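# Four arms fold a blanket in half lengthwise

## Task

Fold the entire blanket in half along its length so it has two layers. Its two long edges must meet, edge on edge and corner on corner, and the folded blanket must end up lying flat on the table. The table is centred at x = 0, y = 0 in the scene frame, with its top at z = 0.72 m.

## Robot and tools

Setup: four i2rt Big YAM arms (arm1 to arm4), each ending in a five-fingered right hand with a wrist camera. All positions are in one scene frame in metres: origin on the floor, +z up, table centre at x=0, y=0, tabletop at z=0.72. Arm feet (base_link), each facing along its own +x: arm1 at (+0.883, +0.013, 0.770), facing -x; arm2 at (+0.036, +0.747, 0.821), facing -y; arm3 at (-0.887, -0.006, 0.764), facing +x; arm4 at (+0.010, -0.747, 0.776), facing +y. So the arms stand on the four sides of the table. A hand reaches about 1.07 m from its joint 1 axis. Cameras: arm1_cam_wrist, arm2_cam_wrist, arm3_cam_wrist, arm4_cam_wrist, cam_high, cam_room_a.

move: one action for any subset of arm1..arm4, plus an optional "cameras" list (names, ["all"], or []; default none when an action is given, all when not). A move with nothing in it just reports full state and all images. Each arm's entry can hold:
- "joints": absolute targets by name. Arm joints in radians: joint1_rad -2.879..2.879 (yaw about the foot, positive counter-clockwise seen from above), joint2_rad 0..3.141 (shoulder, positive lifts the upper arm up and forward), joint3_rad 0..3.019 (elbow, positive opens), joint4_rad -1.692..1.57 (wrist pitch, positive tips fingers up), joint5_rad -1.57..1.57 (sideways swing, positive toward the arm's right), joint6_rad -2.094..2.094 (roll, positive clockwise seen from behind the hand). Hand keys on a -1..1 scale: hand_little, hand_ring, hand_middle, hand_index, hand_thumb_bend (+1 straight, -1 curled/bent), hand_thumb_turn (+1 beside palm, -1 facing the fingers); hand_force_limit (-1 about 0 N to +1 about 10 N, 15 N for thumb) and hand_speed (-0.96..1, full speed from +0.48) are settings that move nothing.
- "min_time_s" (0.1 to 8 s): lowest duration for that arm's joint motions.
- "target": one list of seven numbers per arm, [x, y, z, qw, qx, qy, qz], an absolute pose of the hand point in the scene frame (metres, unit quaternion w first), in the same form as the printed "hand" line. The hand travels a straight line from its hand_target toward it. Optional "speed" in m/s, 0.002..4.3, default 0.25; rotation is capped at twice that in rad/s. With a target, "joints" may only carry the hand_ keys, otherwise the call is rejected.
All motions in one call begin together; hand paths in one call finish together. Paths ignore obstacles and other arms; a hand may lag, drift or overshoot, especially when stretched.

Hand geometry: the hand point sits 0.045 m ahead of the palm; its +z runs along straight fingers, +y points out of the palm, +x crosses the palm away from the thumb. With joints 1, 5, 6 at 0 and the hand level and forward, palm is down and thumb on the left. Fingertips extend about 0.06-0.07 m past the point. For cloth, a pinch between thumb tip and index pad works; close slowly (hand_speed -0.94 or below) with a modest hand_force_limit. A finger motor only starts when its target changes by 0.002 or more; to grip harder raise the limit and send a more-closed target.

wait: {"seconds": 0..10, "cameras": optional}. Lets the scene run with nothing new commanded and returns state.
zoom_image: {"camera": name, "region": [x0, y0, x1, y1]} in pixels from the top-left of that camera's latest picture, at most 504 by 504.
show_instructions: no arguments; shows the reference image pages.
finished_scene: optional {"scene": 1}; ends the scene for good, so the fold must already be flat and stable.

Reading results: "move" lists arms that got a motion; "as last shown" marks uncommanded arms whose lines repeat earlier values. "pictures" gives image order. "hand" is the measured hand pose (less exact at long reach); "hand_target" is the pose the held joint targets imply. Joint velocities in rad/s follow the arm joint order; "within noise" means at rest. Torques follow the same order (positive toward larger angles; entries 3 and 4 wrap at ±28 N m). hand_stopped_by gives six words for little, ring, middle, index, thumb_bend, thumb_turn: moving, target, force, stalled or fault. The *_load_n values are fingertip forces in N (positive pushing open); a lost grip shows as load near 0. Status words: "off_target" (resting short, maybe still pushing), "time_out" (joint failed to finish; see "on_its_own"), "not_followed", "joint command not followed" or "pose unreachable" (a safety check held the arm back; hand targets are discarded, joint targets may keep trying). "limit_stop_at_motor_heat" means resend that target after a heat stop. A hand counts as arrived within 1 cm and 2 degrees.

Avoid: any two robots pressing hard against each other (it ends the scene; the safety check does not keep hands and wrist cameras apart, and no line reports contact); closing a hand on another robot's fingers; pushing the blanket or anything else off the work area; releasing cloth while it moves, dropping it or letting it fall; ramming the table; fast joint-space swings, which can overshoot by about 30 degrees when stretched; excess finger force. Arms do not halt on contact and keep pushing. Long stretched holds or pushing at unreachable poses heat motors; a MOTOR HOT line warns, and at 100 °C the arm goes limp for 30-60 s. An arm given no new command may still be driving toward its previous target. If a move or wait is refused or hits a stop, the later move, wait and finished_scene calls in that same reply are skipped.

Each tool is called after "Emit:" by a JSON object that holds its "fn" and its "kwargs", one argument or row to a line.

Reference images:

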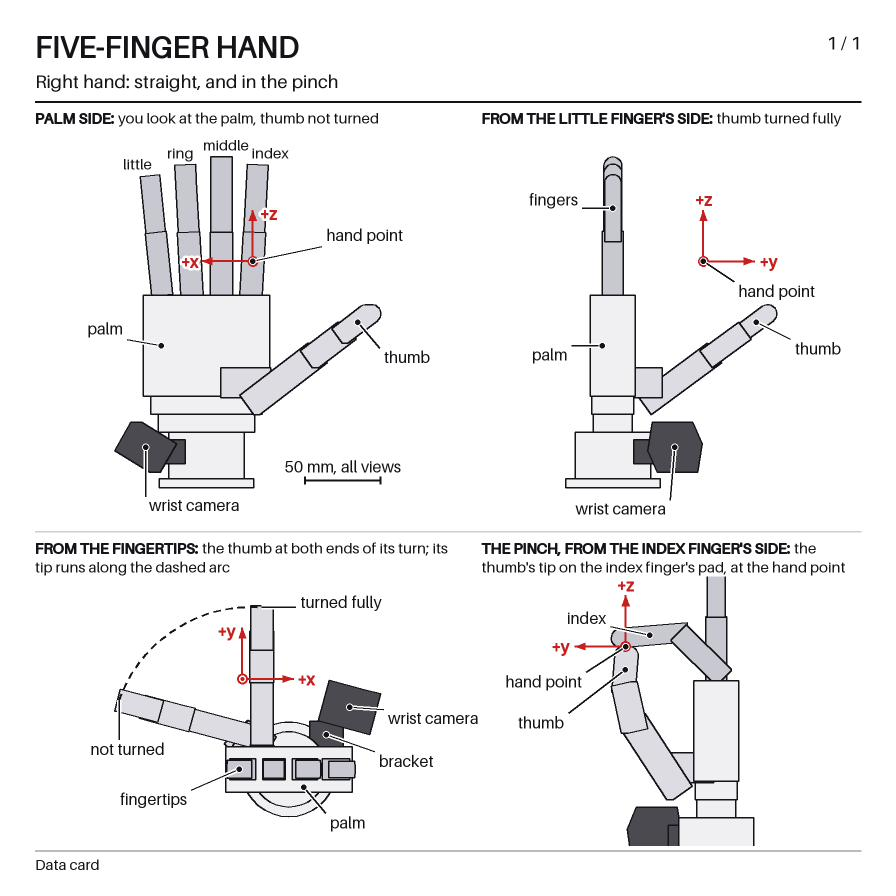

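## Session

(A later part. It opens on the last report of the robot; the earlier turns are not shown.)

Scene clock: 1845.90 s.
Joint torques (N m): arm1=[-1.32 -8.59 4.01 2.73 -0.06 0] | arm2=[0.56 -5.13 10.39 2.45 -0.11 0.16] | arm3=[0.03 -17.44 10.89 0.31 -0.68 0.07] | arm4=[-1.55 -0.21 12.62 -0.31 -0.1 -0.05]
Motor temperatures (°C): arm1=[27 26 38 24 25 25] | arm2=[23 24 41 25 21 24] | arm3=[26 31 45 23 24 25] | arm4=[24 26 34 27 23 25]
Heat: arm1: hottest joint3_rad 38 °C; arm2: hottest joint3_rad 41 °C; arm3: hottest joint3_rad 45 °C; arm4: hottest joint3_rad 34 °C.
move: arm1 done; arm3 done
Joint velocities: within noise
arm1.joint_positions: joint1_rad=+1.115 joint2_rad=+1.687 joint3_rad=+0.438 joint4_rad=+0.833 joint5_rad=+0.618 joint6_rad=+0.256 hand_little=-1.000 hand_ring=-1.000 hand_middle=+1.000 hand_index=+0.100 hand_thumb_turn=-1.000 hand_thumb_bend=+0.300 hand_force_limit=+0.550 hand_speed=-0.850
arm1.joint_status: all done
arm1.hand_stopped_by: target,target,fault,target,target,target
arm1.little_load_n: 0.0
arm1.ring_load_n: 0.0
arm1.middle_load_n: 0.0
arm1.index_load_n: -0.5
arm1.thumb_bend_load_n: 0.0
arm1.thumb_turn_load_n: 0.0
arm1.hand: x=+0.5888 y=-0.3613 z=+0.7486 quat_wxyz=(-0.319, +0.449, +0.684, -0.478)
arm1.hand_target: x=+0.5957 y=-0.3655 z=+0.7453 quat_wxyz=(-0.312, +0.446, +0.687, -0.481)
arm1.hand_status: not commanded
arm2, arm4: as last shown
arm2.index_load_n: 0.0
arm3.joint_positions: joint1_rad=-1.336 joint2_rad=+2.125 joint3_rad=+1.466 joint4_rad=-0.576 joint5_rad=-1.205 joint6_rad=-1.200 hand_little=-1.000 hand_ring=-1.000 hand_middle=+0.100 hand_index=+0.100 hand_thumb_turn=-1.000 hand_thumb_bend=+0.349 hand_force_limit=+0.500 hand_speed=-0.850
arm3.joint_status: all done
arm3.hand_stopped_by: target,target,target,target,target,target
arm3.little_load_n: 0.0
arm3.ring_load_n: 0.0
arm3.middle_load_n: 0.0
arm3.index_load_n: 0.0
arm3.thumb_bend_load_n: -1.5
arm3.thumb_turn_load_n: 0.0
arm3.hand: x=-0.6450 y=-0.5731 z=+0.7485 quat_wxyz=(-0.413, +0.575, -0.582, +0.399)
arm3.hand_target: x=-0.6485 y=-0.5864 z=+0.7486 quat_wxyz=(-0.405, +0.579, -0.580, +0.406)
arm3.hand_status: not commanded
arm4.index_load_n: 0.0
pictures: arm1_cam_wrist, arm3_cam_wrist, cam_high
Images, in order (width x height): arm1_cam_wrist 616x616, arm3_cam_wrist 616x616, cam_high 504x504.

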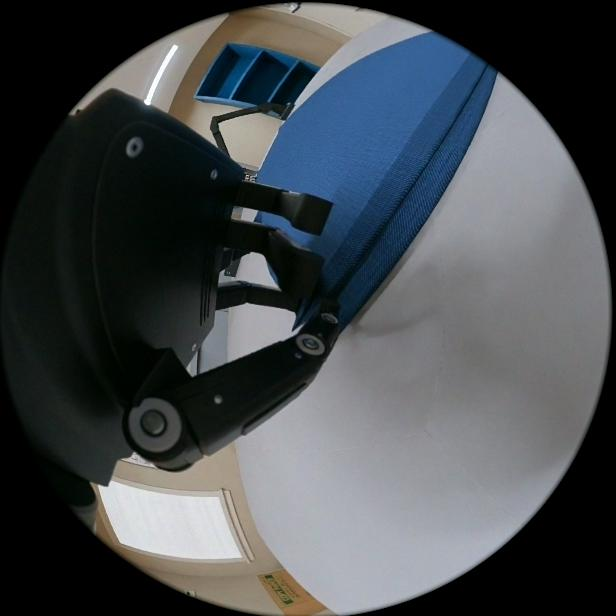

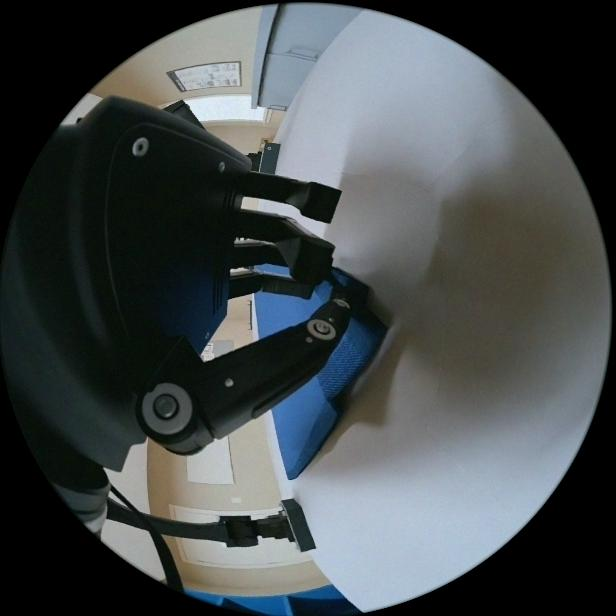

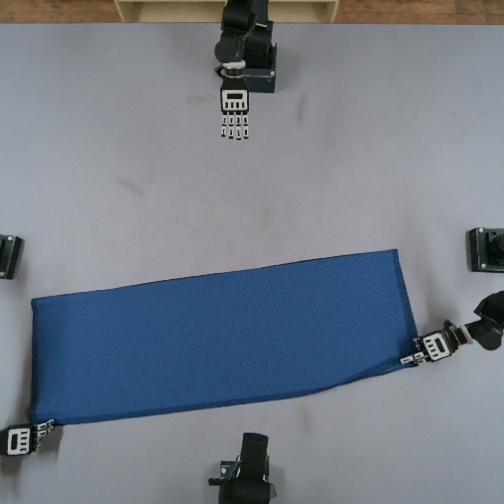

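Emit:
{"fn": "move", "kwargs": {
  "arm1": {"target": [0.596, -0.366, 0.86, 0.3124, -0.4462, -0.6870, 0.4810], "speed": 0.15},
  "arm3": {"target": [-0.648, -0.588, 0.86, 0.4056, -0.5793, 0.5793, -0.4056], "speed": 0.15},
  "cameras": ["cam_high", "arm1_cam_wrist", "arm3_cam_wrist"]
}}

Emit:
{"fn": "move", "kwargs": {
  "arm1": {"target": [0.66, -0.40, 1.0, 0.3124, -0.4462, -0.6870, 0.4810], "speed": 0.25},
  "arm3": {"target": [-0.66, -0.68, 1.0, 0.4056, -0.5793, 0.5793, -0.4056], "speed": 0.25},
  "cameras": ["cam_high", "cam_room_a", "arm1_cam_wrist", "arm3_cam_wrist"]
}}

Emit:
{"fn": "zoom_image", "kwargs": {
  "camera": "cam_high",
  "region": [10, 240, 240, 440]
}}

Emit:
{"fn": "zoom_image", "kwargs": {
  "camera": "cam_high",
  "region": [230, 230, 450, 430]
}}

Scene clock: 1860.00 s.
Joint torques (N m): arm1=[-1.32 -6.83 10.15 1.85 0 0.01] | arm2=[0.62 -4.54 10.25 2.43 -0.14 0.14] | arm3=[0.09 -18.61 12.23 0.17 -0.82 0.1] | arm4=[-1.61 -0.26 12.64 -0.32 -0.1 -0.04]
Motor temperatures (°C): arm1=[27 26 37 24 25 25] | arm2=[23 24 41 25 21 24] | arm3=[26 31 45 23 24 25] | arm4=[24 26 35 27 23 25]
Heat: arm1: hottest joint3_rad 37 °C; arm2: hottest joint3_rad 41 °C; arm3: hottest joint3_rad 45 °C; arm4: hottest joint3_rad 35 °C.
move: arm1 off_target; arm3 off_target
Joint velocities: within noise
arm1.joint_positions: joint1_rad=+1.115 joint2_rad=+1.269 joint3_rad=+0.478 joint4_rad=+0.353 joint5_rad=+0.618 joint6_rad=+0.257 hand_little=-1.000 hand_ring=-1.000 hand_middle=+1.000 hand_index=+0.100 hand_thumb_turn=-1.000 hand_thumb_bend=+0.300 hand_force_limit=+0.550 hand_speed=-0.850
arm1.joint_status: not commanded
arm1.hand_stopped_by: target,target,fault,target,target,target
arm1.little_load_n: 0.0
arm1.ring_load_n: 0.0
arm1.middle_load_n: 0.0
arm1.index_load_n: 0.0
arm1.thumb_bend_load_n: 0.0
arm1.thumb_turn_load_n: 0.0
arm1.hand: x=+0.5958 y=-0.3498 z=+0.8481 quat_wxyz=(-0.320, +0.448, +0.691, -0.469)
arm1.hand_target: x=+0.5964 y=-0.3655 z=+0.8603 quat_wxyz=(-0.312, +0.446, +0.687, -0.481)
arm1.hand_status: off_target (0.020 m and 1.7 deg from the pose sent, 0.112 m and 1.0 deg at the start)
arm2, arm4: as last shown
arm3.joint_positions: joint1_rad=-1.336 joint2_rad=+1.997 joint3_rad=+1.546 joint4_rad=-0.803 joint5_rad=-1.202 joint6_rad=-1.202 hand_little=-1.000 hand_ring=-1.000 hand_middle=+0.100 hand_index=+0.100 hand_thumb_turn=-1.000 hand_thumb_bend=+0.349 hand_force_limit=+0.500 hand_speed=-0.850
arm3.joint_status: not commanded
arm3.hand_stopped_by: target,target,target,target,target,target
arm3.little_load_n: 0.0
arm3.ring_load_n: 0.0
arm3.middle_load_n: 0.0
arm3.index_load_n: 0.0
arm3.thumb_bend_load_n: 0.0
arm3.thumb_turn_load_n: 0.0
arm3.hand: x=-0.6452 y=-0.5738 z=+0.8459 quat_wxyz=(-0.417, +0.573, -0.586, +0.393)
arm3.hand_target: x=-0.6481 y=-0.5873 z=+0.8601 quat_wxyz=(-0.405, +0.579, -0.579, +0.406)
arm3.hand_status: off_target (0.020 m and 2.2 deg from the pose sent, 0.113 m and 1.3 deg at the start)
pictures: arm1_cam_wrist, arm3_cam_wrist, cam_high
Images, in order (width x height): arm1_cam_wrist 616x616, arm3_cam_wrist 616x616, cam_high 504x504.

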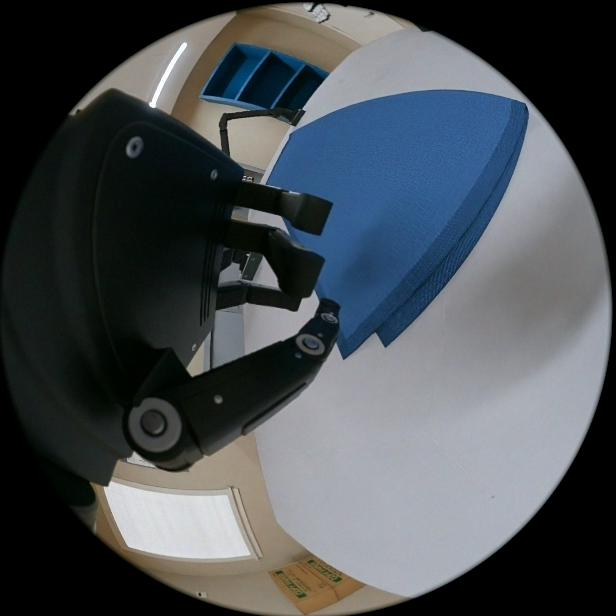

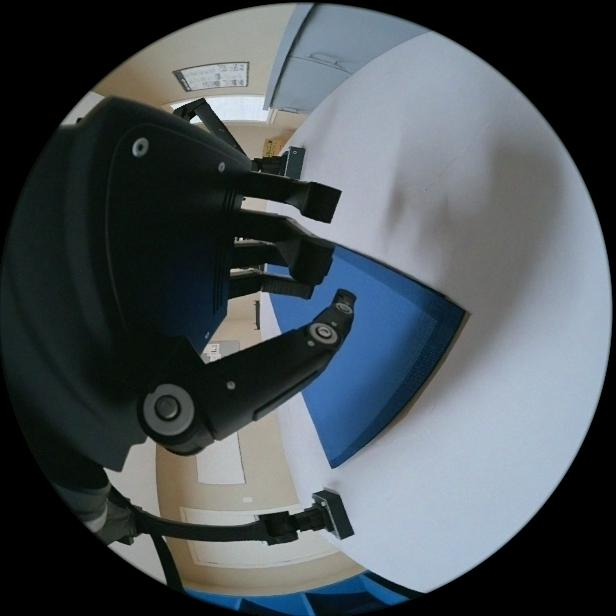

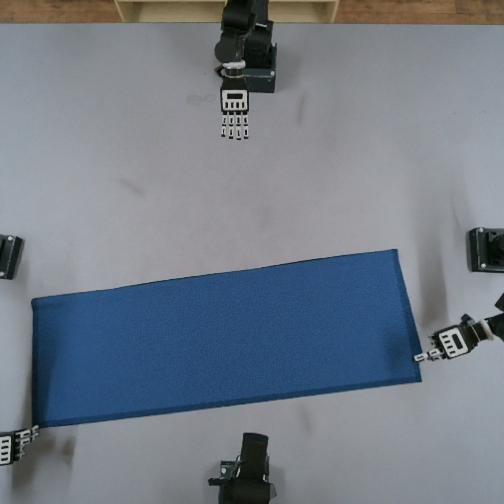

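Scene clock: 1861.83 s.
Joint torques (N m): arm1=[-1.55 -6.24 12.88 1.66 0.29 0.01] | arm2=[0.21 -4.89 10.21 2.36 -0.09 0.15] | arm3=[0.03 -20.6 14.28 0.08 -0.93 0.1] | arm4=[-1.55 -0.32 12.56 -0.32 -0.09 -0.04]
Motor temperatures (°C): arm1=[27 26 37 24 25 25] | arm2=[23 24 41 25 21 24] | arm3=[26 31 45 23 24 25] | arm4=[24 26 35 27 23 25]
Heat: arm1: hottest joint3_rad 37 °C; arm2: hottest joint3_rad 41 °C; arm3: hottest joint3_rad 45 °C; arm4: hottest joint3_rad 35 °C.
move: arm1 off_target; arm3 off_target
Joint velocities: within noise
arm1.joint_positions: joint1_rad=+1.342 joint2_rad=+1.045 joint3_rad=+0.748 joint4_rad=-0.237 joint5_rad=+0.812 joint6_rad=+0.388 hand_little=-1.000 hand_ring=-1.000 hand_middle=+1.000 hand_index=+0.100 hand_thumb_turn=-1.000 hand_thumb_bend=+0.300 hand_force_limit=+0.550 hand_speed=-0.850
arm1.joint_status: not commanded
arm1.hand_stopped_by: target,target,fault,target,target,target
arm1.little_load_n: 0.0
arm1.ring_load_n: 0.0
arm1.middle_load_n: 0.0
arm1.index_load_n: 0.0
arm1.thumb_bend_load_n: 0.0
arm1.thumb_turn_load_n: 0.0
arm1.hand: x=+0.6580 y=-0.3882 z=+0.9800 quat_wxyz=(-0.319, +0.444, +0.695, -0.467)
arm1.hand_target: x=+0.6603 y=-0.3994 z=+1.0001 quat_wxyz=(-0.312, +0.446, +0.687, -0.481)
arm1.hand_status: off_target (0.023 m and 2.1 deg from the pose sent, 0.172 m and 1.7 deg at the start)
arm2.joint_positions: joint1_rad=-0.221 joint2_rad=+0.882 joint3_rad=+0.736 joint4_rad=-0.681 joint5_rad=-0.198 joint6_rad=-0.204 hand_little=+1.000 hand_ring=+1.000 hand_middle=+1.000 hand_index=+1.000 hand_thumb_turn=-1.000 hand_thumb_bend=+1.000 hand_force_limit=+0.000 hand_speed=-0.800
arm2.joint_status: not commanded
arm2.hand_stopped_by: target,target,target,target,target,target
arm2.little_load_n: 0.0
arm2.ring_load_n: 0.0
arm2.middle_load_n: 0.0
arm2.index_load_n: 0.0
arm2.thumb_bend_load_n: 0.0
arm2.thumb_turn_load_n: 0.0
arm2.hand: x=+0.0044 y=+0.4045 z=+0.9958 quat_wxyz=(-0.002, +0.012, -0.928, +0.373)
arm2.hand_target: x=+0.0000 y=+0.4002 z=+1.0000 quat_wxyz=(+0.000, +0.000, -0.924, +0.382)
arm2.hand_status: not commanded
arm3.joint_positions: joint1_rad=-1.371 joint2_rad=+2.203 joint3_rad=+2.290 joint4_rad=-1.415 joint5_rad=-1.210 joint6_rad=-1.287 hand_little=-1.000 hand_ring=-1.000 hand_middle=+0.100 hand_index=+0.100 hand_thumb_turn=-1.000 hand_thumb_bend=+0.349 hand_force_limit=+0.500 hand_speed=-0.850
arm3.joint_status: not commanded
arm3.hand_stopped_by: target,target,target,target,target,target
arm3.little_load_n: 0.0
arm3.ring_load_n: 0.0
arm3.middle_load_n: 0.0
arm3.index_load_n: 0.0
arm3.thumb_bend_load_n: 0.0
arm3.thumb_turn_load_n: 0.0
arm3.hand: x=-0.6565 y=-0.6701 z=+0.9915 quat_wxyz=(-0.414, +0.573, -0.586, +0.395)
arm3.hand_target: x=-0.6600 y=-0.6793 z=+0.9998 quat_wxyz=(-0.405, +0.579, -0.580, +0.406)
arm3.hand_status: off_target (0.014 m and 1.9 deg from the pose sent, 0.188 m and 2.2 deg at the start)
arm4: as last shown
pictures: arm1_cam_wrist, arm3_cam_wrist, cam_high, cam_room_a
Images, in order (width x height): arm1_cam_wrist 616x616, arm3_cam_wrist 616x616, cam_high 504x504, cam_room_a 504x504.

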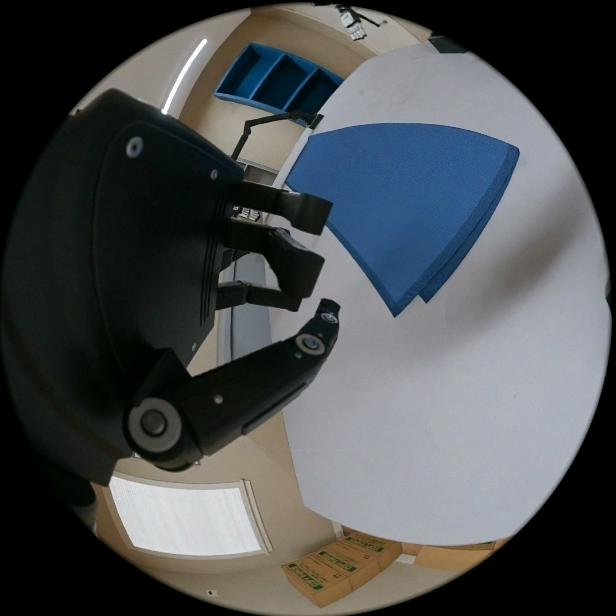

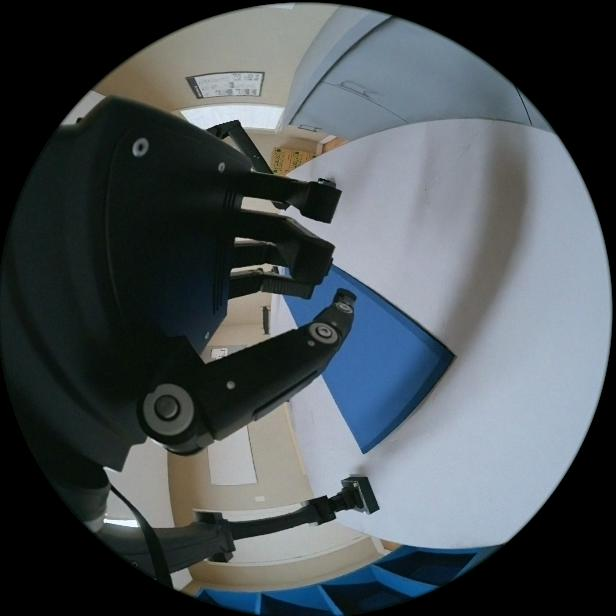

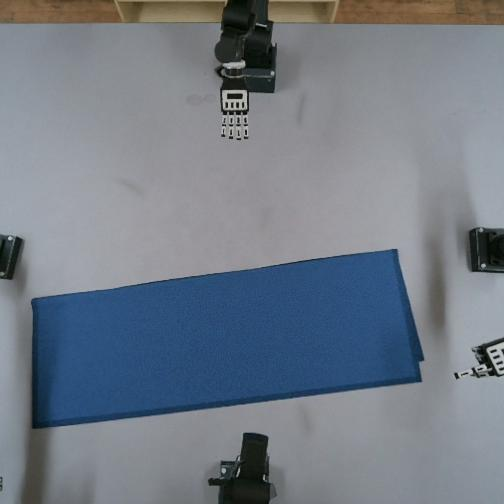

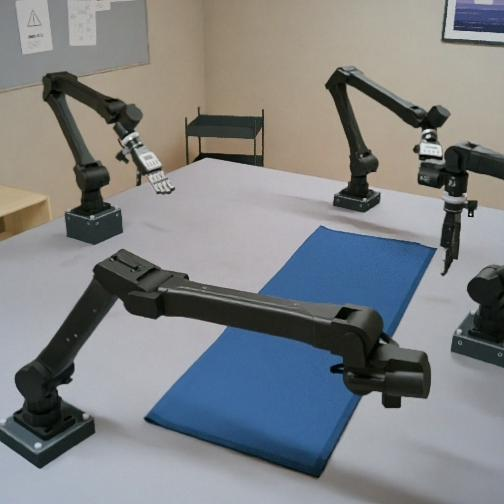

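Scaled by 2.191.

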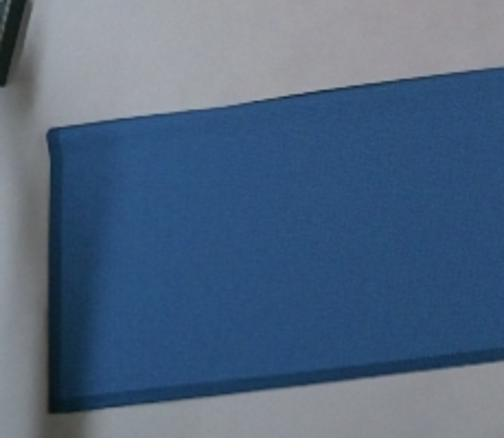

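Scaled by 2.291.

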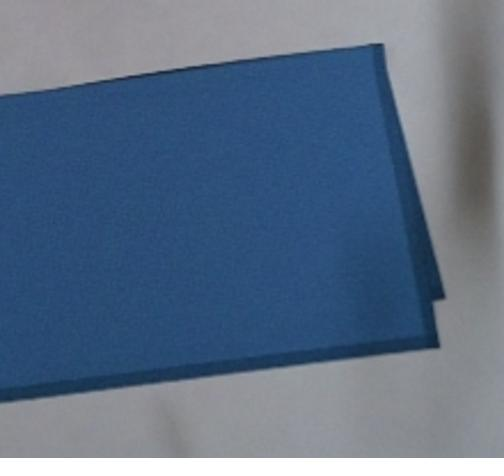

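Emit:
{"fn": "move", "kwargs": {
  "arm1": {"target": [0.545, -0.44, 0.82, 0.4056, -0.5793, -0.5793, 0.4056], "speed": 0.25, "joints": {"hand_index": 0.5, "hand_thumb_bend": 0.2, "hand_speed": -0.7}},
  "arm3": {"target": [-0.66, -0.55, 1.1, 0.4056, -0.5793, 0.5793, -0.4056], "speed": 0.25},
  "arm4": {"target": [0.0, -0.52, 0.90, 0, 1, 0, 0], "speed": 0.25},
  "cameras": ["cam_high", "arm1_cam_wrist", "arm4_cam_wrist"]
}}

Emit:
{"fn": "zoom_image", "kwargs": {
  "camera": "arm1_cam_wrist",
  "region": [220, 180, 520, 480]
}}

Scene clock: 1880.50 s.
Joint torques (N m): arm1=[-3.55 -12.63 9.76 2.1 0.5 0.04] | arm2=[0.67 -4.6 10.19 2.55 -0.12 0.15] | arm3=[1.38 -17.03 9.44 1.35 -0.77 0.32] | arm4=[-0.09 -7.77 12.96 0.46 -0.07 0.14]
Motor temperatures (°C): arm1=[27 26 39 24 26 25] | arm2=[23 24 41 25 21 24] | arm3=[26 31 46 23 25 25] | arm4=[24 26 36 27 23 25]
Heat: arm1: hottest joint3_rad 39 °C; arm2: hottest joint3_rad 41 °C; arm3: hottest joint3_rad 46 °C; arm4: hottest joint3_rad 36 °C.
move: arm1 off_target; arm3 done; arm4 off_target
Joint velocities: within noise
arm1.joint_positions: joint1_rad=+1.240 joint2_rad=+1.678 joint3_rad=+0.857 joint4_rad=+0.029 joint5_rad=+1.046 joint6_rad=+0.682 hand_little=-1.000 hand_ring=-1.000 hand_middle=+1.000 hand_index=+0.500 hand_thumb_turn=-1.000 hand_thumb_bend=+0.200 hand_force_limit=+0.550 hand_speed=-0.700
arm1.joint_status: all done
arm1.hand_stopped_by: target,target,fault,target,target,target
arm1.little_load_n: 0.0
arm1.ring_load_n: 0.0
arm1.middle_load_n: 0.0
arm1.index_load_n: 0.0
arm1.thumb_bend_load_n: 0.5
arm1.thumb_turn_load_n: 0.0
arm1.hand: x=+0.5588 y=-0.4275 z=+0.8027 quat_wxyz=(-0.410, +0.567, +0.599, -0.389)
arm1.hand_target: x=+0.5455 y=-0.4392 z=+0.8206 quat_wxyz=(-0.406, +0.579, +0.579, -0.406)
arm1.hand_status: off_target (0.025 m and 3.3 deg from the pose sent, 0.203 m and 23.7 deg at the start)
arm2: as last shown
arm2.ring_load_n: -0.5
arm3.joint_positions: joint1_rad=-1.366 joint2_rad=+1.798 joint3_rad=+1.936 joint4_rad=-1.408 joint5_rad=-1.207 joint6_rad=-1.260 hand_little=-1.000 hand_ring=-1.000 hand_middle=+0.100 hand_index=+0.100 hand_thumb_turn=-1.000 hand_thumb_bend=+0.349 hand_force_limit=+0.500 hand_speed=-0.850
arm3.joint_status: not commanded
arm3.hand_stopped_by: target,target,target,target,target,target
arm3.little_load_n: 0.0
arm3.ring_load_n: 0.0
arm3.middle_load_n: 0.0
arm3.index_load_n: 0.0
arm3.thumb_bend_load_n: 0.0
arm3.thumb_turn_load_n: 0.0
arm3.hand: x=-0.6653 y=-0.5510 z=+1.1013 quat_wxyz=(-0.405, +0.578, -0.580, +0.407)
arm3.hand_target: x=-0.6600 y=-0.5499 z=+1.1000 quat_wxyz=(-0.406, +0.579, -0.579, +0.405)
arm3.hand_status: done (0.006 m and 0.3 deg from the pose sent, 0.162 m and 1.9 deg at the start)
arm4.joint_positions: joint1_rad=-0.042 joint2_rad=+1.135 joint3_rad=+0.793 joint4_rad=-1.289 joint5_rad=+0.000 joint6_rad=-0.084 hand_little=+1.000 hand_ring=+1.000 hand_middle=+1.000 hand_index=+1.000 hand_thumb_turn=+1.000 hand_thumb_bend=+1.000 hand_force_limit=+0.000 hand_speed=-0.800
arm4.joint_status: not commanded
arm4.hand_stopped_by: target,target,target,target,target,target
arm4.little_load_n: 0.0
arm4.ring_load_n: 0.0
arm4.middle_load_n: 0.0
arm4.index_load_n: 0.0
arm4.thumb_bend_load_n: -0.5
arm4.thumb_turn_load_n: 0.0
arm4.hand: x=+0.0020 y=-0.5406 z=+0.8873 quat_wxyz=(+0.029, +1.000, +0.000, -0.002)
arm4.hand_target: x=+0.0000 y=-0.5208 z=+0.9003 quat_wxyz=(+0.000, +1.000, +0.000, +0.000)
arm4.hand_status: off_target (0.024 m and 3.3 deg from the pose sent, 0.161 m and 1.1 deg at the start)
pictures: arm1_cam_wrist, arm4_cam_wrist, cam_high
Images, in order (width x height): arm1_cam_wrist 616x616, arm4_cam_wrist 616x616, cam_high 504x504.

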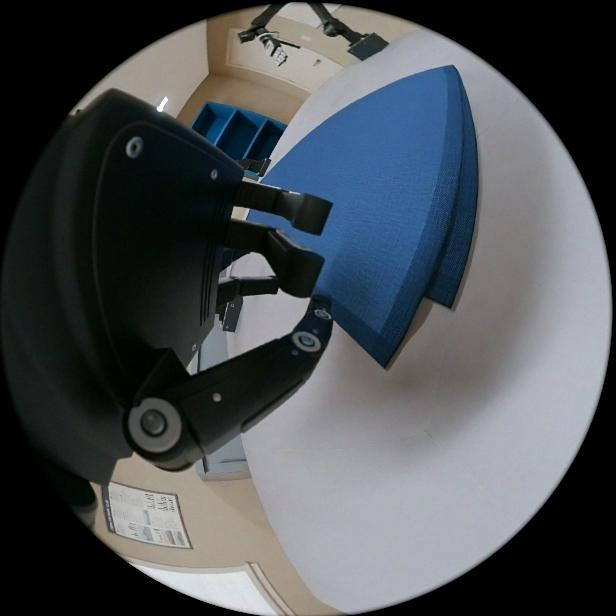

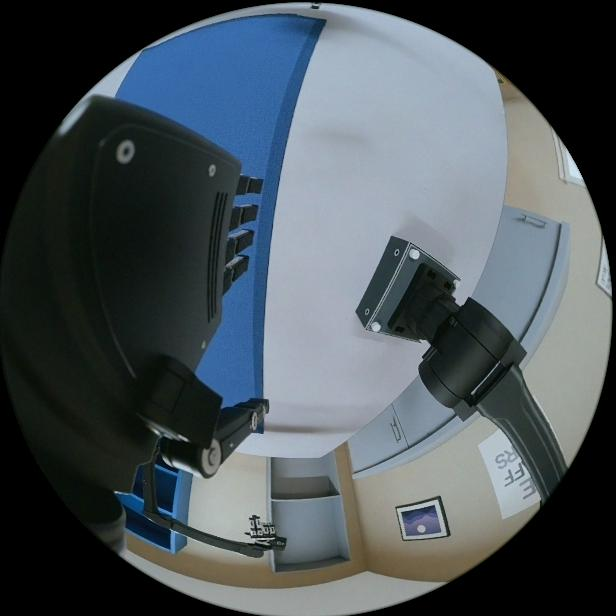

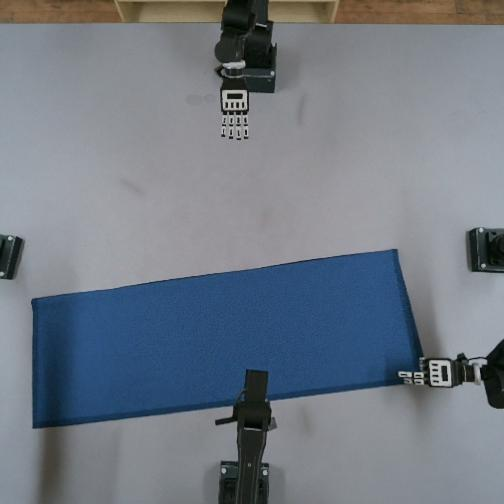

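Scaled by 1.680 from the camera's image (finer frame: 880x880).

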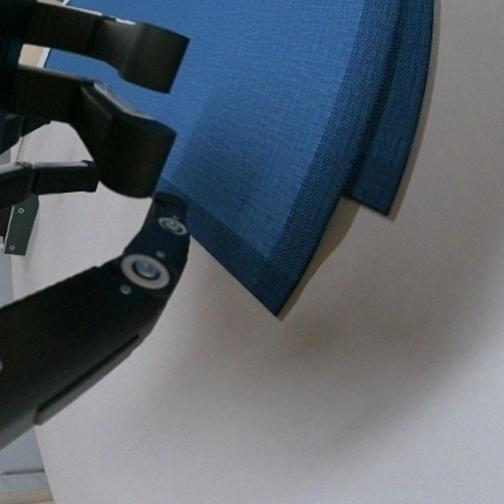

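Emit:
{"fn": "move", "kwargs": {
  "arm1": {"target": [0.543, -0.449, 0.765, 0.4056, -0.5793, -0.5793, 0.4056], "speed": 0.12},
  "arm4": {"target": [-0.02, -0.49, 0.81, 0, 1, 0, 0], "speed": 0.15}
}}

Emit:
{"fn": "move", "kwargs": {
  "arm1": {"target": [0.543, -0.449, 0.728, 0.4056, -0.5793, -0.5793, 0.4056], "speed": 0.07},
  "arm4": {"target": [-0.02, -0.49, 0.765, 0, 1, 0, 0], "speed": 0.08},
  "cameras": ["arm1_cam_wrist", "arm4_cam_wrist"]
}}

Emit:
{"fn": "zoom_image", "kwargs": {
  "camera": "arm1_cam_wrist",
  "region": [220, 180, 520, 480]
}}

Scene clock: 1913.53 s.
Joint torques (N m): arm1=[-3.31 -12.57 8.62 2.51 0.5 0] | arm2=[0.21 -4.6 10.22 2.54 -0.08 0.13] | arm3=[1.38 -16.97 9.44 1.33 -0.77 0.32] | arm4=[-0.09 -9.64 7.65 0.58 -0.04 0.12]
Motor temperatures (°C): arm1=[27 27 43 24 26 25] | arm2=[23 24 41 25 21 24] | arm3=[26 31 43 23 25 25] | arm4=[24 26 36 27 23 25]
Heat: arm1: hottest joint3_rad 43 °C; arm2: hottest joint3_rad 41 °C; arm3: hottest joint3_rad 43 °C; arm4: hottest joint3_rad 36 °C.
move: arm1 off_target; arm4 done
Joint velocities: within noise
arm1.joint_positions: joint1_rad=+1.240 joint2_rad=+1.809 joint3_rad=+0.860 joint4_rad=+0.158 joint5_rad=+1.049 joint6_rad=+0.688 hand_little=-1.000 hand_ring=-1.000 hand_middle=+1.000 hand_index=+0.500 hand_thumb_turn=-1.000 hand_thumb_bend=+0.200 hand_force_limit=+0.550 hand_speed=-0.700
arm1.joint_status: not commanded
arm1.hand_stopped_by: target,target,fault,target,target,target
arm1.little_load_n: 0.0
arm1.ring_load_n: 0.0
arm1.middle_load_n: 0.0
arm1.index_load_n: 0.0
arm1.thumb_bend_load_n: 0.0
arm1.thumb_turn_load_n: 0.0
arm1.hand: x=+0.5551 y=-0.4357 z=+0.7545 quat_wxyz=(-0.410, +0.569, +0.596, -0.390)
arm1.hand_target: x=+0.5434 y=-0.4484 z=+0.7655 quat_wxyz=(-0.406, +0.579, +0.579, -0.406)
arm1.hand_status: off_target (0.021 m and 2.9 deg from the pose sent, 0.046 m and 3.3 deg at the start)
arm2, arm3: as last shown
arm2.ring_load_n: 0.0
arm2.index_load_n: -0.5
arm4.joint_positions: joint1_rad=+0.030 joint2_rad=+1.337 joint3_rad=+0.752 joint4_rad=-0.991 joint5_rad=-0.001 joint6_rad=-0.013 hand_little=+1.000 hand_ring=+1.000 hand_middle=+1.000 hand_index=+1.000 hand_thumb_turn=+1.000 hand_thumb_bend=+1.000 hand_force_limit=+0.000 hand_speed=-0.800
arm4.joint_status: not commanded
arm4.hand_stopped_by: target,target,target,target,target,target
arm4.little_load_n: 0.0
arm4.ring_load_n: 0.0
arm4.middle_load_n: 0.0
arm4.index_load_n: 0.0
arm4.thumb_bend_load_n: 0.0
arm4.thumb_turn_load_n: 0.0
arm4.hand: x=-0.0165 y=-0.4898 z=+0.8127 quat_wxyz=(+0.002, +1.000, +0.001, +0.001)
arm4.hand_target: x=-0.0200 y=-0.4902 z=+0.8100 quat_wxyz=(+0.000, +1.000, +0.000, +0.000)
arm4.hand_status: done (0.004 m and 0.2 deg from the pose sent, 0.095 m and 3.3 deg at the start)
pictures: none

Scene clock: 1914.60 s.
Joint torques (N m): arm1=[-3.25 -11.11 7.3 2.22 0.04 -0.03] | arm2=[0.26 -4.72 10.32 2.54 -0.1 0.13] | arm3=[1.32 -17.08 9.44 1.33 -0.77 0.32] | arm4=[-0.15 -5.95 5.34 1.54 -0.03 0.13]
Motor temperatures (°C): arm1=[27 27 42 24 26 25] | arm2=[23 24 41 25 21 24] | arm3=[26 31 43 23 25 25] | arm4=[24 26 36 27 23 25]
Heat: arm1: hottest joint3_rad 42 °C; arm2: hottest joint3_rad 41 °C; arm3: hottest joint3_rad 43 °C; arm4: hottest joint3_rad 36 °C.
move: arm1 off_target; arm4 off_target
Joint velocities: within noise
arm1.joint_positions: joint1_rad=+1.240 joint2_rad=+1.878 joint3_rad=+0.866 joint4_rad=+0.263 joint5_rad=+1.061 joint6_rad=+0.691 hand_little=-1.000 hand_ring=-1.000 hand_middle=+1.000 hand_index=+0.500 hand_thumb_turn=-1.000 hand_thumb_bend=+0.199 hand_force_limit=+0.550 hand_speed=-0.700
arm1.joint_status: not commanded
arm1.hand_stopped_by: target,target,fault,target,target,target
arm1.little_load_n: 0.0
arm1.ring_load_n: 0.0
arm1.middle_load_n: 0.0
arm1.index_load_n: 0.0
arm1.thumb_bend_load_n: -2.5
arm1.thumb_turn_load_n: -1.0
arm1.hand: x=+0.5498 y=-0.4440 z=+0.7366 quat_wxyz=(-0.408, +0.575, +0.581, -0.406)
arm1.hand_target: x=+0.5433 y=-0.4486 z=+0.7282 quat_wxyz=(-0.406, +0.579, +0.579, -0.406)
arm1.hand_status: off_target (0.012 m and 0.7 deg from the pose sent, 0.032 m and 2.9 deg at the start)
arm2, arm3: as last shown
arm2.index_load_n: 0.0
arm4.joint_positions: joint1_rad=+0.030 joint2_rad=+1.373 joint3_rad=+0.717 joint4_rad=-0.868 joint5_rad=-0.001 joint6_rad=-0.013 hand_little=+1.000 hand_ring=+1.000 hand_middle=+1.000 hand_index=+1.000 hand_thumb_turn=+1.000 hand_thumb_bend=+1.000 hand_force_limit=+0.000 hand_speed=-0.800
arm4.joint_status: not commanded
arm4.hand_stopped_by: target,target,target,target,target,target
arm4.little_load_n: 0.0
arm4.ring_load_n: 0.0
arm4.middle_load_n: -3.0
arm4.index_load_n: 0.0
arm4.thumb_bend_load_n: -0.5
arm4.thumb_turn_load_n: 0.0
arm4.hand: x=-0.0163 y=-0.4779 z=+0.7881 quat_wxyz=(-0.024, +1.000, +0.001, +0.001)
arm4.hand_target: x=-0.0196 y=-0.4913 z=+0.7674 quat_wxyz=(+0.000, +1.000, +0.000, +0.000)
arm4.hand_status: off_target (0.026 m and 2.7 deg from the pose sent, 0.048 m and 0.2 deg at the start)
Images, in order (width x height): arm1_cam_wrist 616x616, arm4_cam_wrist 616x616.

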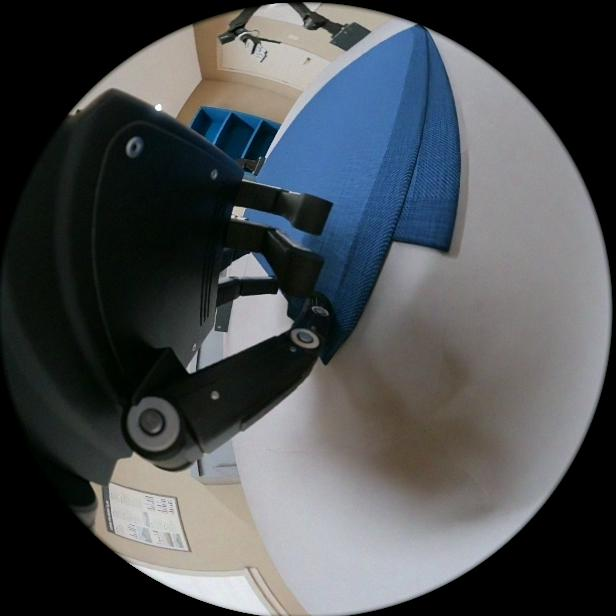

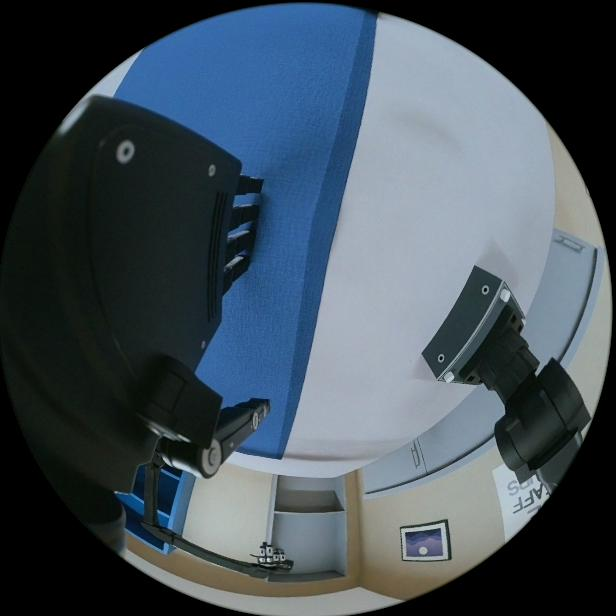

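Scaled by 1.680 from the camera's image (finer frame: 880x880).

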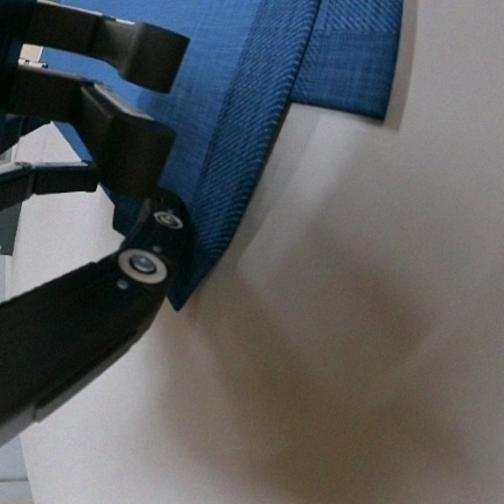

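Good. Close the pinch and lift.

Emit:
{"fn": "move", "kwargs": {
  "arm1": {"joints": {"hand_index": -0.4, "hand_force_limit": 0.2, "hand_speed": -0.88}}
}}

Emit:
{"fn": "move", "kwargs": {
  "arm1": {"joints": {"hand_index": -0.6, "hand_thumb_bend": -0.2, "hand_force_limit": 0.55}}
}}

Emit:
{"fn": "move", "kwargs": {
  "arm1": {"target": [0.565, -0.38, 0.90, 0.3536, -0.6124, -0.6124, 0.3536], "speed": 0.12},
  "cameras": ["arm1_cam_wrist", "cam_high", "cam_room_a"]
}}

Scene clock: 1921.27 s.
Joint torques (N m): arm1=[-2.37 -11.4 6.63 1.92 -0.15 -0.07] | arm2=[0.32 -4.84 10.29 2.43 -0.11 0.12] | arm3=[1.38 -16.97 9.43 1.35 -0.77 0.32] | arm4=[-0.09 -6.18 5.24 1.28 -0.06 0.13]
Motor temperatures (°C): arm1=[27 27 42 24 26 25] | arm2=[23 24 41 25 21 24] | arm3=[26 31 42 23 25 25] | arm4=[24 26 36 27 23 25]
Heat: arm1: hottest joint3_rad 42 °C; arm2: hottest joint3_rad 41 °C; arm3: hottest joint3_rad 42 °C; arm4: hottest joint3_rad 36 °C.
move: arm1 off_target
Joint velocities: within noise
arm1.joint_positions: joint1_rad=+1.227 joint2_rad=+1.881 joint3_rad=+0.875 joint4_rad=+0.269 joint5_rad=+1.066 joint6_rad=+0.695 hand_little=-1.000 hand_ring=-1.000 hand_middle=+1.000 hand_index=-0.177 hand_thumb_turn=-1.000 hand_thumb_bend=+0.200 hand_force_limit=+0.200 hand_speed=-0.880
arm1.joint_status: hand_index off_target (ended at -0.177, target -0.400); the others done
arm1.hand_stopped_by: target,target,fault,force,target,target
arm1.little_load_n: 0.0
arm1.ring_load_n: 0.0
arm1.middle_load_n: 0.0
arm1.index_load_n: 6.5
arm1.thumb_bend_load_n: 0.5
arm1.thumb_turn_load_n: 0.0
arm1.hand: x=+0.5414 y=-0.4439 z=+0.7398 quat_wxyz=(-0.410, +0.581, +0.572, -0.409)
arm1.hand_target: x=+0.5432 y=-0.4484 z=+0.7281 quat_wxyz=(-0.406, +0.579, +0.579, -0.405)
arm1.hand_status: not commanded
arm2, arm3, arm4: as last shown
arm2.thumb_turn_load_n: 0.5
arm3.middle_load_n: -0.5
arm4.joint_positions: joint1_rad=+0.030 joint2_rad=+1.373 joint3_rad=+0.717 joint4_rad=-0.861 joint5_rad=+0.001 joint6_rad=-0.013 hand_little=+1.000 hand_ring=+1.000 hand_middle=+1.000 hand_index=+1.000 hand_thumb_turn=+1.000 hand_thumb_bend=+1.000 hand_force_limit=+0.000 hand_speed=-0.800
arm4.little_load_n: -0.5
arm4.middle_load_n: -2.5
arm4.thumb_bend_load_n: 0.0
arm4.hand: x=-0.0160 y=-0.4761 z=+0.7878 quat_wxyz=(-0.027, +1.000, +0.001, +0.002)
arm4.hand_target: x=-0.0196 y=-0.4914 z=+0.7674 quat_wxyz=(+0.000, +1.000, +0.000, +0.000)
pictures: none

Scene clock: 1923.10 s.
Joint torques (N m): arm1=[-2.26 -11.4 6.63 1.91 -0.15 -0.09] | arm2=[0.26 -4.89 10.28 2.5 -0.11 0.13] | arm3=[1.26 -16.97 9.46 1.36 -0.77 0.32] | arm4=[-0.03 -5.77 5.26 1.33 -0.06 0.14]
Motor temperatures (°C): arm1=[27 27 41 24 26 25] | arm2=[23 24 41 25 21 24] | arm3=[26 31 42 23 25 25] | arm4=[24 26 36 27 23 25]
Heat: arm1: hottest joint3_rad 41 °C; arm2: hottest joint3_rad 41 °C; arm3: hottest joint3_rad 42 °C; arm4: hottest joint3_rad 36 °C.
move: arm1 off_target
Joint velocities: within noise
arm1.joint_positions: joint1_rad=+1.227 joint2_rad=+1.881 joint3_rad=+0.875 joint4_rad=+0.269 joint5_rad=+1.066 joint6_rad=+0.696 hand_little=-1.000 hand_ring=-1.000 hand_middle=+1.000 hand_index=-0.196 hand_thumb_turn=-1.000 hand_thumb_bend=-0.021 hand_force_limit=+0.550 hand_speed=-0.880
arm1.joint_status: hand_index off_target (ended at -0.196, target -0.600); hand_thumb_bend off_target (ended at -0.021, target -0.200); the others done
arm1.hand_stopped_by: target,target,fault,force,force,target
arm1.little_load_n: 0.0
arm1.ring_load_n: 0.0
arm1.middle_load_n: 0.0
arm1.index_load_n: 11.5
arm1.thumb_bend_load_n: 11.5
arm1.thumb_turn_load_n: -1.5
arm1.hand: x=+0.5415 y=-0.4439 z=+0.7396 quat_wxyz=(-0.410, +0.581, +0.571, -0.409)
arm1.hand_target: x=+0.5433 y=-0.4485 z=+0.7280 quat_wxyz=(-0.406, +0.579, +0.579, -0.405)
arm1.hand_status: not commanded
arm2, arm3, arm4: as last shown
arm2.thumb_turn_load_n: 0.0
arm3.middle_load_n: 0.0
arm4.little_load_n: 0.0
pictures: none

Scene clock: 1925.33 s.
Joint torques (N m): arm1=[-1.26 -10.87 10.84 0.5 -0.36 -0.13] | arm2=[0.32 -5.19 10.25 2.52 -0.09 0.12] | arm3=[1.38 -17.03 9.44 1.33 -0.77 0.32] | arm4=[0.26 -6.01 5.31 0.54 -1.47 0.15]
Motor temperatures (°C): arm1=[27 27 41 24 26 25] | arm2=[23 24 41 25 21 24] | arm3=[26 31 42 23 25 25] | arm4=[24 26 36 27 23 25]
Heat: arm1: hottest joint3_rad 41 °C; arm2: hottest joint3_rad 41 °C; arm3: hottest joint3_rad 42 °C; arm4: hottest joint3_rad 36 °C.
move: arm1 off_target
Joint velocities: within noise
arm1.joint_positions: joint1_rad=+1.142 joint2_rad=+1.382 joint3_rad=+0.875 joint4_rad=-0.408 joint5_rad=+0.905 joint6_rad=+0.795 hand_little=-1.000 hand_ring=-1.000 hand_middle=+1.000 hand_index=-0.195 hand_thumb_turn=-1.000 hand_thumb_bend=-0.021 hand_force_limit=+0.550 hand_speed=-0.880
arm1.joint_status: not commanded
arm1.hand_stopped_by: target,target,fault,force,force,target
arm1.little_load_n: 0.0
arm1.ring_load_n: 0.0
arm1.middle_load_n: 0.0
arm1.index_load_n: 15.0
arm1.thumb_bend_load_n: 9.5
arm1.thumb_turn_load_n: -1.5
arm1.hand: x=+0.5591 y=-0.3669 z=+0.8860 quat_wxyz=(-0.367, +0.617, +0.605, -0.345)
arm1.hand_target: x=+0.5650 y=-0.3796 z=+0.9000 quat_wxyz=(-0.354, +0.612, +0.612, -0.354)
arm1.hand_status: off_target (0.020 m and 2.0 deg from the pose sent, 0.174 m and 10.8 deg at the start)
arm2, arm3, arm4: as last shown
arm3.little_load_n: 0.5
arm4.joint_positions: joint1_rad=+0.026 joint2_rad=+1.375 joint3_rad=+0.717 joint4_rad=-0.842 joint5_rad=+0.040 joint6_rad=-0.013 hand_little=+1.000 hand_ring=+1.000 hand_middle=+1.000 hand_index=+1.000 hand_thumb_turn=+1.000 hand_thumb_bend=+1.000 hand_force_limit=+0.000 hand_speed=-0.800
arm4.middle_load_n: 0.0
arm4.hand: x=-0.0073 y=-0.4710 z=+0.7854 quat_wxyz=(-0.035, +0.999, -0.002, +0.021)
arm4.hand_target: x=-0.0195 y=-0.4913 z=+0.7674 quat_wxyz=(+0.000, +1.000, +0.000, +0.000)
Images, in order (width x height): arm1_cam_wrist 616x616, cam_high 504x504, cam_room_a 504x504.

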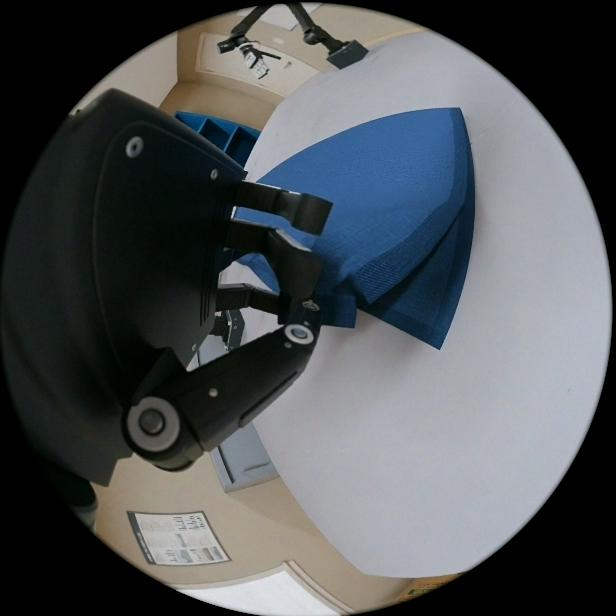

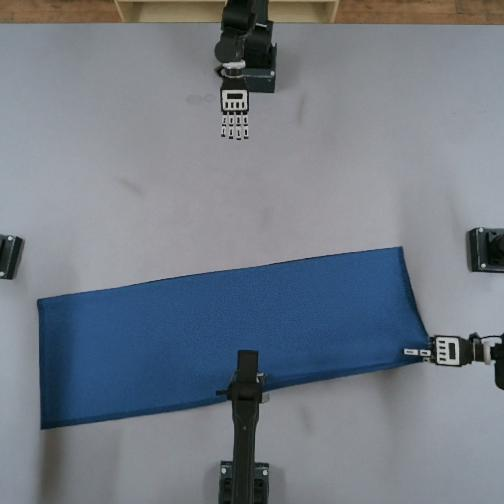

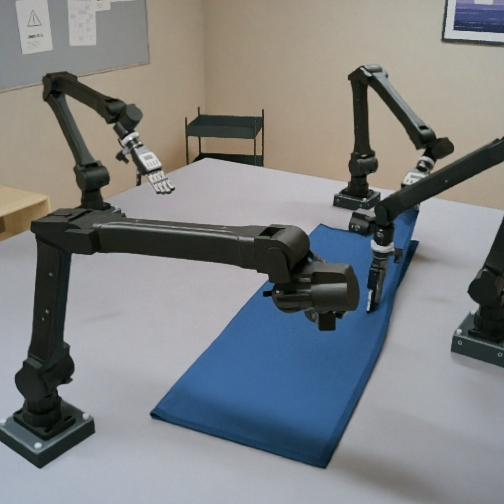

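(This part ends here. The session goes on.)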